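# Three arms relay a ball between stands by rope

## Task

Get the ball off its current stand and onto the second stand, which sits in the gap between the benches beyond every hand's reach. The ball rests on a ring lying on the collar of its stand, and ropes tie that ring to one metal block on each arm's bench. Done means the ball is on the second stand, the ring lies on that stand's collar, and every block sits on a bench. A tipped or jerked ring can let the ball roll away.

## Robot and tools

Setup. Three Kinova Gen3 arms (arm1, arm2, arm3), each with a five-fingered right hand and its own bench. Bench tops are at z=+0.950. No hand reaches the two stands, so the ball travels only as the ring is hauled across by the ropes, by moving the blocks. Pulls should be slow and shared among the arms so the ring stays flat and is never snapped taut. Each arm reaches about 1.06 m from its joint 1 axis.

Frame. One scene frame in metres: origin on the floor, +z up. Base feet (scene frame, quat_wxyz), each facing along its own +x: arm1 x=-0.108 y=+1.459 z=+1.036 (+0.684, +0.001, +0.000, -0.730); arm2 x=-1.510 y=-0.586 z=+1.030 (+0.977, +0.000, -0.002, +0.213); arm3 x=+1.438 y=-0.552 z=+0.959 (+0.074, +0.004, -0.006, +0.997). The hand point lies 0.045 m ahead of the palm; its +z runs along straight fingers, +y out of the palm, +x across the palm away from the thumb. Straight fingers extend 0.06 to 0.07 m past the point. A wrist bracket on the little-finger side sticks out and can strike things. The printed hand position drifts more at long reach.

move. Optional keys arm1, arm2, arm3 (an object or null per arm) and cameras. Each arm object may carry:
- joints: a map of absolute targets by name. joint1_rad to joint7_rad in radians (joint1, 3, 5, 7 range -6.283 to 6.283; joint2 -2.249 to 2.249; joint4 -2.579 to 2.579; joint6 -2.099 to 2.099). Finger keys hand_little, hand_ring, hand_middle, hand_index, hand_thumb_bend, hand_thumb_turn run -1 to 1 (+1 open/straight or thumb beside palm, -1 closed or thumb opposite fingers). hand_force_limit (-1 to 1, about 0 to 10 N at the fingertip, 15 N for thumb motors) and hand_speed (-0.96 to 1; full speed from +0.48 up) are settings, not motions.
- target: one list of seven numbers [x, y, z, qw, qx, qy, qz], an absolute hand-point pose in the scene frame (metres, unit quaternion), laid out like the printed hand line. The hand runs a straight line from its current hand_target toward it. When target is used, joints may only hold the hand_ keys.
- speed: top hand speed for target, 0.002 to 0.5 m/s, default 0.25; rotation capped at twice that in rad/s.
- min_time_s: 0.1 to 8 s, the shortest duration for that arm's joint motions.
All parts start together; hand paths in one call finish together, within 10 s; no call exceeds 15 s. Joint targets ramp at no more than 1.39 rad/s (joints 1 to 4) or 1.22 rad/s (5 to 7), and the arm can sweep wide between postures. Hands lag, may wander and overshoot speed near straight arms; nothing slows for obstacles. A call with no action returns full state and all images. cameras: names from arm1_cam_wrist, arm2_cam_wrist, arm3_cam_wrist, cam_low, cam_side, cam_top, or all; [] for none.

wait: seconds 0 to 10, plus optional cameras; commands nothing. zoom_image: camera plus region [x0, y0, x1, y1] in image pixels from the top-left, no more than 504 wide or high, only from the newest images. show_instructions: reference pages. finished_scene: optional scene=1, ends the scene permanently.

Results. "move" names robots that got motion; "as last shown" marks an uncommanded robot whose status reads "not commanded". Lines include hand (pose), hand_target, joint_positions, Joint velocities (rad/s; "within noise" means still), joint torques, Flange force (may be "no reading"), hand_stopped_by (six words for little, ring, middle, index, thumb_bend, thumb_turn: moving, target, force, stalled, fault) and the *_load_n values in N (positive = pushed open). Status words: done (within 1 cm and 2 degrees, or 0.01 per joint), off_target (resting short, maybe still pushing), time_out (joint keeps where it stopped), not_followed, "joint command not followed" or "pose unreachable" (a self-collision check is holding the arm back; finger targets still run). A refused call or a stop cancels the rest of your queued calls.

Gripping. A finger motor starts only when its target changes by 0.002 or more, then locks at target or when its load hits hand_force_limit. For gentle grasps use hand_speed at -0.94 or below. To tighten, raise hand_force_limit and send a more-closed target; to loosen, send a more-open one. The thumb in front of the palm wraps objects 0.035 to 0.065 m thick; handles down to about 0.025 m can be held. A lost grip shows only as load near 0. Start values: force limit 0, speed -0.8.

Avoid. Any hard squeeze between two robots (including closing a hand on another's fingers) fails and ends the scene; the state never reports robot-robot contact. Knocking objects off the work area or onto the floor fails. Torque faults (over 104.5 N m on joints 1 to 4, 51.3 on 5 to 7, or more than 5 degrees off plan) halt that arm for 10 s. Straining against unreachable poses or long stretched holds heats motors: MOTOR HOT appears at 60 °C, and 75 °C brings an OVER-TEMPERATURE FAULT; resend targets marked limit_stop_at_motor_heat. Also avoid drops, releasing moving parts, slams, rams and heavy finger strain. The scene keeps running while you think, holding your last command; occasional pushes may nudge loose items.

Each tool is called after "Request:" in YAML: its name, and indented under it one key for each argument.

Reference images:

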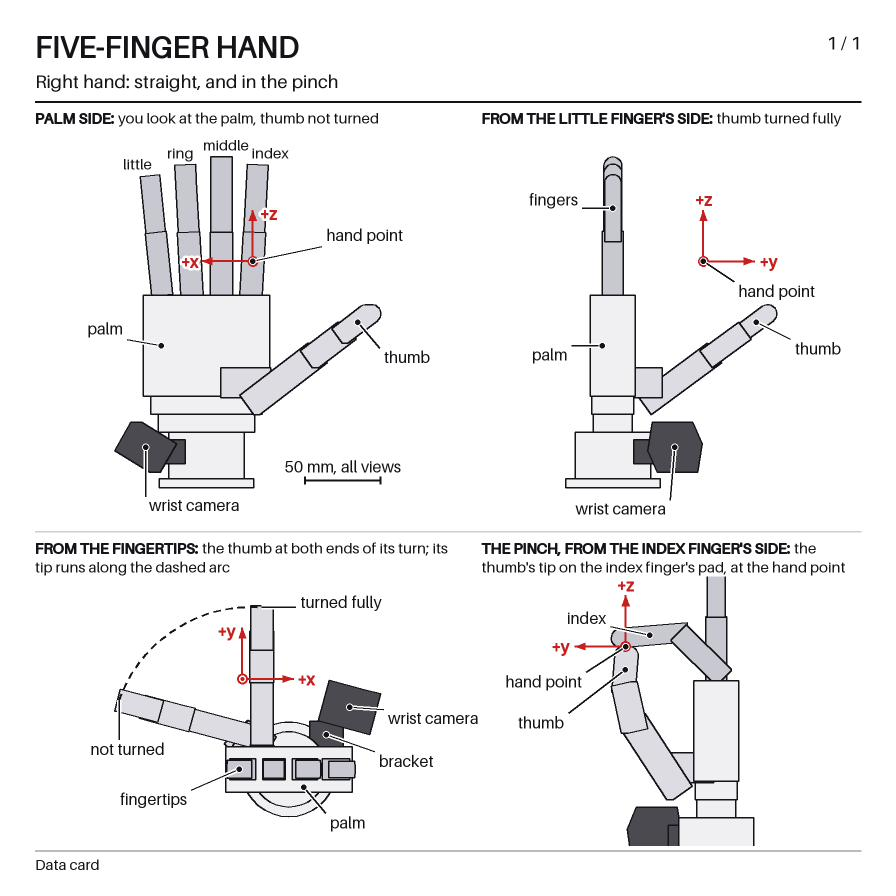

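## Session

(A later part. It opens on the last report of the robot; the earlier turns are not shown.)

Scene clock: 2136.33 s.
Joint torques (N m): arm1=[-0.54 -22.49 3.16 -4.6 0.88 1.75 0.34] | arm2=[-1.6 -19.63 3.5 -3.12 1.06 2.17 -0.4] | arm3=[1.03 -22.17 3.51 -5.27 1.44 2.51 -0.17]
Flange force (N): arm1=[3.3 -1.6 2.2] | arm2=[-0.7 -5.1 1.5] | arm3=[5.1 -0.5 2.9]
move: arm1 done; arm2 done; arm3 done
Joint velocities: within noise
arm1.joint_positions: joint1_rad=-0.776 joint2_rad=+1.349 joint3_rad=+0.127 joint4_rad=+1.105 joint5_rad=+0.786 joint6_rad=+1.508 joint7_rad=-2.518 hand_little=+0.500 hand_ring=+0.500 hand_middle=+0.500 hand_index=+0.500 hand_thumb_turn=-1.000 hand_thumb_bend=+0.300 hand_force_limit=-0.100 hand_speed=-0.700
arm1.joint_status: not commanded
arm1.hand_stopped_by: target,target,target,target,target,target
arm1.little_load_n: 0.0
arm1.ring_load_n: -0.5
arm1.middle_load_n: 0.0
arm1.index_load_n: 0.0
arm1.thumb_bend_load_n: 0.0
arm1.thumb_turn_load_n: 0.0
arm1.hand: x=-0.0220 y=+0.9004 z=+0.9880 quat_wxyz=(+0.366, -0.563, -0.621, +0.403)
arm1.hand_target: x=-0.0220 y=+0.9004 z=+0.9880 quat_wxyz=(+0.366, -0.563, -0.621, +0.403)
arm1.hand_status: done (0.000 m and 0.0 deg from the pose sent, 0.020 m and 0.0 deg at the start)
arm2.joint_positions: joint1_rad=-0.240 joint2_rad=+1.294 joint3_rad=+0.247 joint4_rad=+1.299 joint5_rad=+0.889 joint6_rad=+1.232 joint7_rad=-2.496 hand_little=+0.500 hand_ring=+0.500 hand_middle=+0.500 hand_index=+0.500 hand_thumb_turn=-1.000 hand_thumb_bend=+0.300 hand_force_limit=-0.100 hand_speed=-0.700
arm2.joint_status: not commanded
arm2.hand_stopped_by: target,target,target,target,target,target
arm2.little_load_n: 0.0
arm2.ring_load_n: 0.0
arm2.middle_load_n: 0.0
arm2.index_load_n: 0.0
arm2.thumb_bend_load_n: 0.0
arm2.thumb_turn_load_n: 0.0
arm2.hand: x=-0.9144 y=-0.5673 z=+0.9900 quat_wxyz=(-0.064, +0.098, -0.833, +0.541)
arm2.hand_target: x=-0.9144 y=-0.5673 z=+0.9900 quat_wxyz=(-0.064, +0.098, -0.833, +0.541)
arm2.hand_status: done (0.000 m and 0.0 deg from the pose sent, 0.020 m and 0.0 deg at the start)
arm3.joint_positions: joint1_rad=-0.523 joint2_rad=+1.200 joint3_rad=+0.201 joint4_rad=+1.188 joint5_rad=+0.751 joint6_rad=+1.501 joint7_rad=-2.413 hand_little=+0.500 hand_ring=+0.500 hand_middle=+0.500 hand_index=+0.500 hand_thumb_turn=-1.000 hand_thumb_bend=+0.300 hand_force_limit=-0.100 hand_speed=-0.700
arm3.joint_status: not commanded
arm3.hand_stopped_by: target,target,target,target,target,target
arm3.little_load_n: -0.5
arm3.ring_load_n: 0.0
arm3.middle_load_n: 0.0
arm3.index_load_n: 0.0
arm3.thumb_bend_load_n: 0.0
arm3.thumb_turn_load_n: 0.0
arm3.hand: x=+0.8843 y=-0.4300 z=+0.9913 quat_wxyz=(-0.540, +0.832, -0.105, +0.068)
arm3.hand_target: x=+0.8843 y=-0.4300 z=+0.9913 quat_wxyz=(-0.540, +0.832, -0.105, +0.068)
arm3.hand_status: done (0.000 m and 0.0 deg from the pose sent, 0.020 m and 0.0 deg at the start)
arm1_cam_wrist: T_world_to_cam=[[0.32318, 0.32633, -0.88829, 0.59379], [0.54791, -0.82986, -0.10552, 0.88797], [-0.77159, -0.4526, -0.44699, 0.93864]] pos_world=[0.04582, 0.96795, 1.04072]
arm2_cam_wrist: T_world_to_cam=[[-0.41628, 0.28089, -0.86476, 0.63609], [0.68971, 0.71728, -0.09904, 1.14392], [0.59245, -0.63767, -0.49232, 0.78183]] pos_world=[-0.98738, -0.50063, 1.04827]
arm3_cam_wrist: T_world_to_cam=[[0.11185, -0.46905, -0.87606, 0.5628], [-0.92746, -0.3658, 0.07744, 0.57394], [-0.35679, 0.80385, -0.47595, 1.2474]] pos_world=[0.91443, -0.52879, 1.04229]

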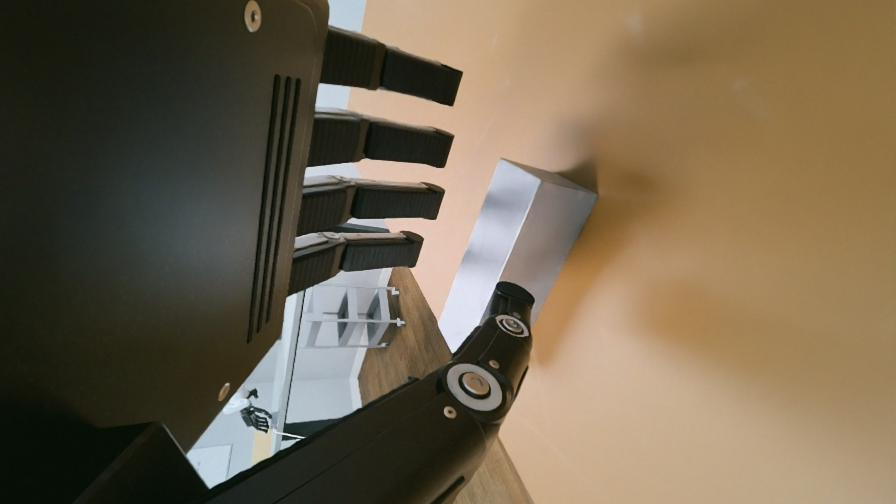

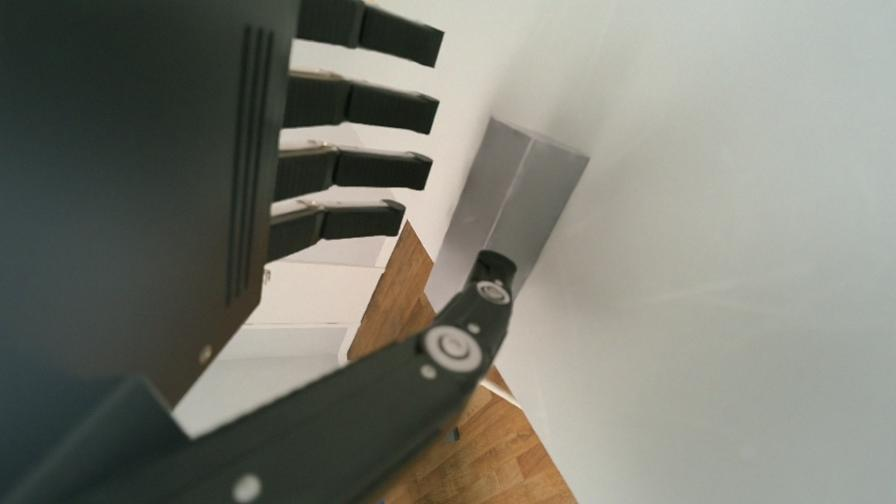

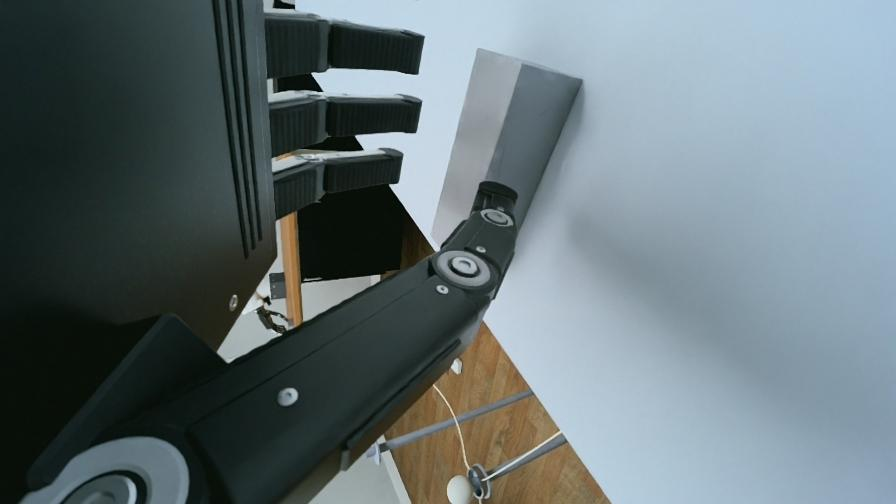

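Request:
move:
  arm1: {"target": [-0.022, 0.9004, 1.06, 0.3658, -0.5634, -0.6213, 0.4034], "speed": 0.1}
  arm2: {"target": [-0.9144, -0.5673, 1.06, -0.0636, 0.0979, -0.833, 0.5409], "speed": 0.1}
  arm3: {"target": [0.8843, -0.43, 1.06, 0.5403, -0.8321, 0.1051, -0.0682], "speed": 0.1}
  cameras: ["all"]

Request:
zoom_image:
  camera: "cam_low"
  region: [286, 384, 386, 484]

Request:
zoom_image:
  camera: "cam_side"
  region: [225, 340, 325, 440]

Request:
zoom_image:
  camera: "cam_top"
  region: [640, 240, 760, 360]

Request:
zoom_image:
  camera: "cam_top"
  region: [110, 360, 230, 480]

Scene clock: 2152.13 s.
Joint torques (N m): arm1=[-0.57 -22.15 3.08 -5.08 0.99 1.65 0.34] | arm2=[-1.58 -19.2 3.37 -3.82 1.24 2.04 -0.37] | arm3=[1.01 -21.73 3.45 -5.87 1.6 2.41 -0.22]
Flange force (N): arm1=[3.1 -1.1 2.4] | arm2=[0.0 -5.1 1.6] | arm3=[4.7 0.0 3.1]
move: arm1 done; arm2 done; arm3 done
Joint velocities: within noise
arm1.joint_positions: joint1_rad=-0.782 joint2_rad=+1.209 joint3_rad=+0.135 joint4_rad=+1.172 joint5_rad=+0.792 joint6_rad=+1.551 joint7_rad=-2.459 hand_little=+0.500 hand_ring=+0.500 hand_middle=+0.500 hand_index=+0.500 hand_thumb_turn=-1.000 hand_thumb_bend=+0.300 hand_force_limit=-0.100 hand_speed=-0.700
arm1.joint_status: not commanded
arm1.hand_stopped_by: target,target,target,target,target,target
arm1.little_load_n: 0.0
arm1.ring_load_n: 0.0
arm1.middle_load_n: 0.0
arm1.index_load_n: 0.0
arm1.thumb_bend_load_n: 0.0
arm1.thumb_turn_load_n: 0.0
arm1.hand: x=-0.0220 y=+0.9004 z=+1.0600 quat_wxyz=(+0.366, -0.563, -0.621, +0.403)
arm1.hand_target: x=-0.0220 y=+0.9004 z=+1.0600 quat_wxyz=(+0.366, -0.563, -0.621, +0.403)
arm1.hand_status: done (0.000 m and 0.0 deg from the pose sent, 0.072 m and 0.0 deg at the start)
arm2.joint_positions: joint1_rad=-0.247 joint2_rad=+1.155 joint3_rad=+0.257 joint4_rad=+1.357 joint5_rad=+0.892 joint6_rad=+1.272 joint7_rad=-2.421 hand_little=+0.500 hand_ring=+0.500 hand_middle=+0.500 hand_index=+0.500 hand_thumb_turn=-1.000 hand_thumb_bend=+0.300 hand_force_limit=-0.100 hand_speed=-0.700
arm2.joint_status: not commanded
arm2.hand_stopped_by: target,target,target,target,target,target
arm2.little_load_n: 0.0
arm2.ring_load_n: 0.0
arm2.middle_load_n: 0.0
arm2.index_load_n: -0.5
arm2.thumb_bend_load_n: 0.5
arm2.thumb_turn_load_n: 0.0
arm2.hand: x=-0.9144 y=-0.5673 z=+1.0600 quat_wxyz=(-0.064, +0.098, -0.833, +0.541)
arm2.hand_target: x=-0.9144 y=-0.5673 z=+1.0600 quat_wxyz=(-0.064, +0.098, -0.833, +0.541)
arm2.hand_status: done (0.000 m and 0.0 deg from the pose sent, 0.070 m and 0.0 deg at the start)
arm3.joint_positions: joint1_rad=-0.528 joint2_rad=+1.081 joint3_rad=+0.213 joint4_rad=+1.206 joint5_rad=+0.762 joint6_rad=+1.562 joint7_rad=-2.333 hand_little=+0.500 hand_ring=+0.500 hand_middle=+0.500 hand_index=+0.500 hand_thumb_turn=-1.000 hand_thumb_bend=+0.300 hand_force_limit=-0.100 hand_speed=-0.700
arm3.joint_status: not commanded
arm3.hand_stopped_by: target,target,target,target,target,target
arm3.little_load_n: 0.0
arm3.ring_load_n: 0.0
arm3.middle_load_n: 0.0
arm3.index_load_n: 0.0
arm3.thumb_bend_load_n: 0.0
arm3.thumb_turn_load_n: 0.0
arm3.hand: x=+0.8843 y=-0.4300 z=+1.0600 quat_wxyz=(-0.540, +0.832, -0.105, +0.068)
arm3.hand_target: x=+0.8843 y=-0.4300 z=+1.0600 quat_wxyz=(-0.540, +0.832, -0.105, +0.068)
arm3.hand_status: done (0.000 m and 0.0 deg from the pose sent, 0.069 m and 0.0 deg at the start)
pictures: arm1_cam_wrist, arm2_cam_wrist, arm3_cam_wrist, cam_low, cam_side, cam_top
arm1_cam_wrist: T_world_to_cam=[[0.32327, 0.32638, -0.88824, 0.6576], [0.54785, -0.82989, -0.10555, 0.89572], [-0.77159, -0.4525, -0.44709, 0.97089]] pos_world=[0.04582, 0.96805, 1.11272]
arm2_cam_wrist: T_world_to_cam=[[-0.41634, 0.28082, -0.86475, 0.69652], [0.68968, 0.7173, -0.09911, 1.15092], [0.59245, -0.63767, -0.49232, 0.81629]] pos_world=[-0.98738, -0.50063, 1.11827]
arm3_cam_wrist: T_world_to_cam=[[0.11193, -0.46902, -0.87607, 0.62294], [-0.92745, -0.36585, 0.07737, 0.56868], [-0.35679, 0.80385, -0.47594, 1.2801]] pos_world=[0.91443, -0.52879, 1.11099]

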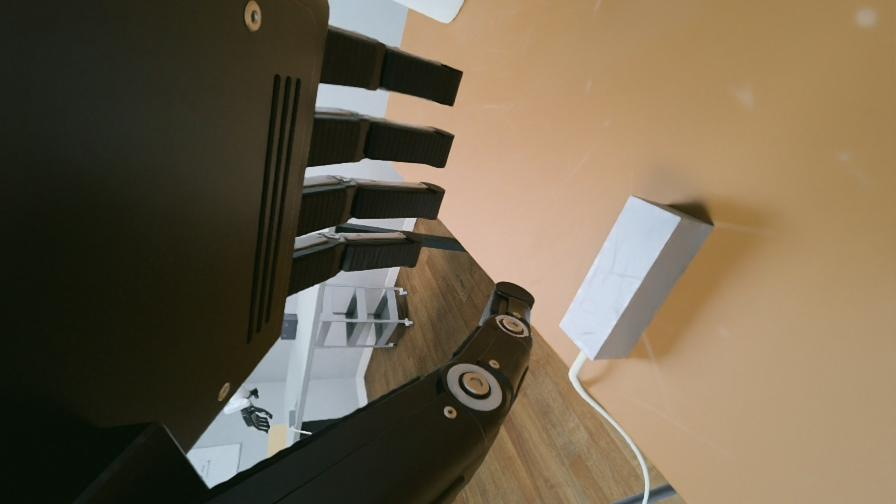

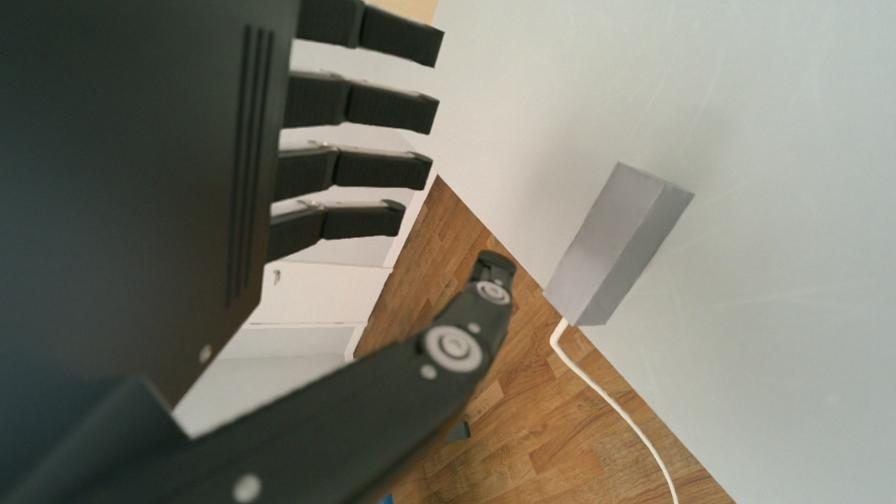

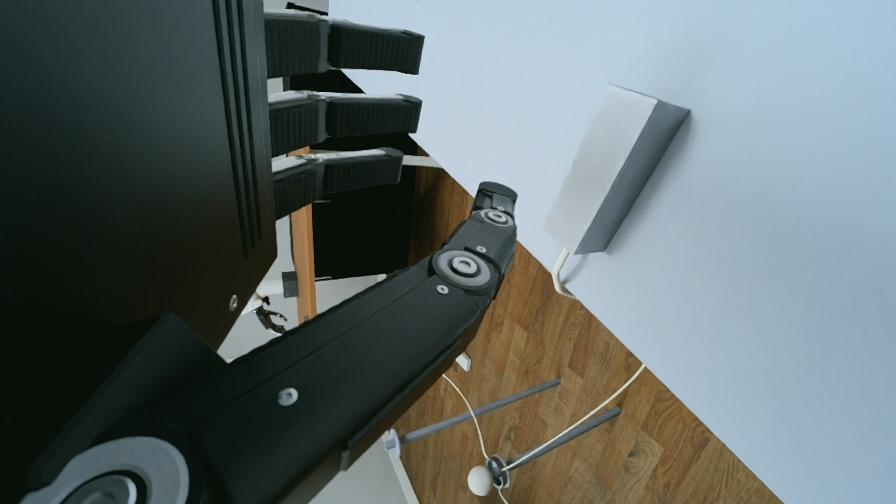

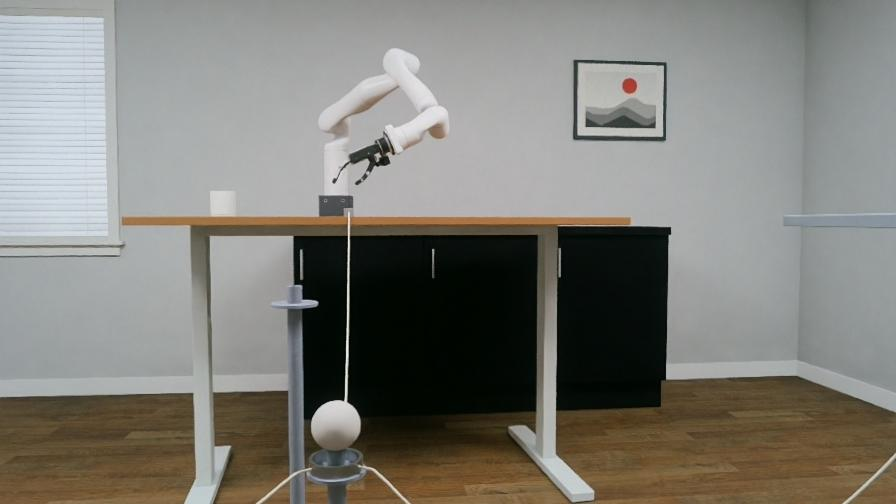

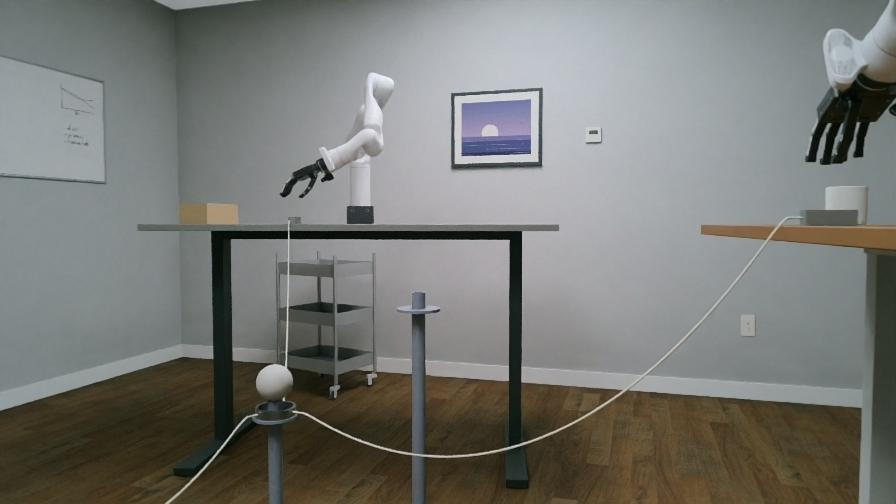

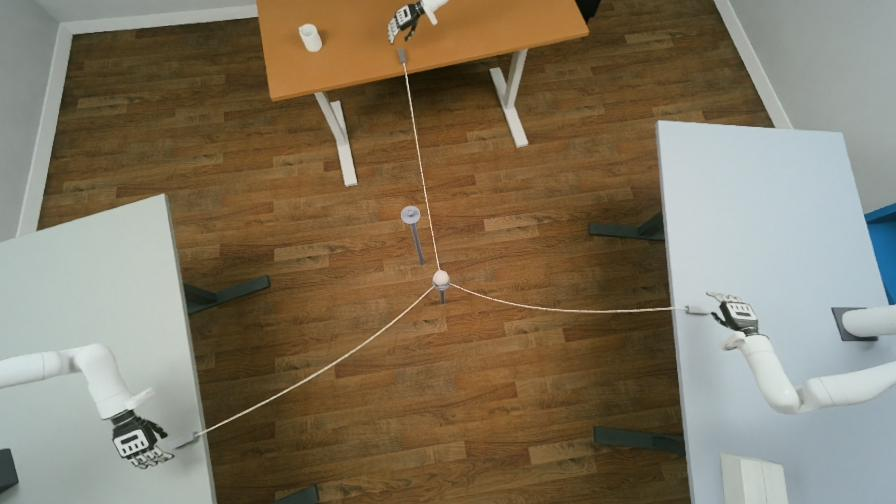

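Scaled by 5.040 from the camera's image (finer frame: 1280x720).

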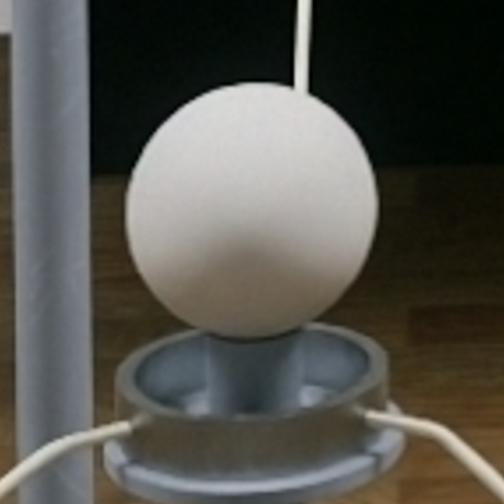

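Scaled by 5.040 from the camera's image (finer frame: 1280x720).

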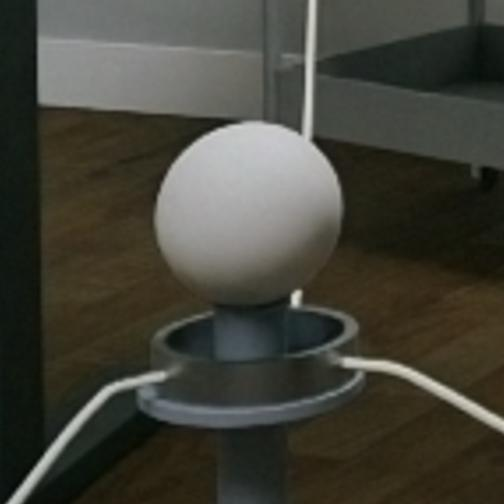

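Scaled by 4.200 from the camera's image (finer frame: 1280x720).

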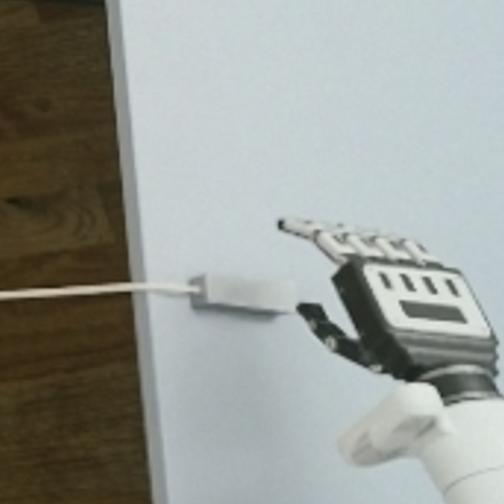

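Scaled by 4.200 from the camera's image (finer frame: 1280x720).

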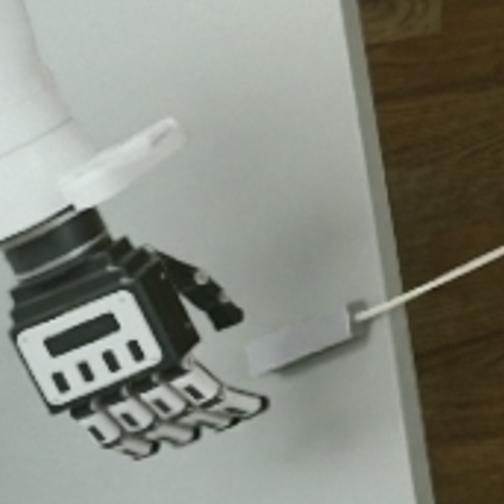

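Request:
finished_scene:

The scene is finished: the task was done.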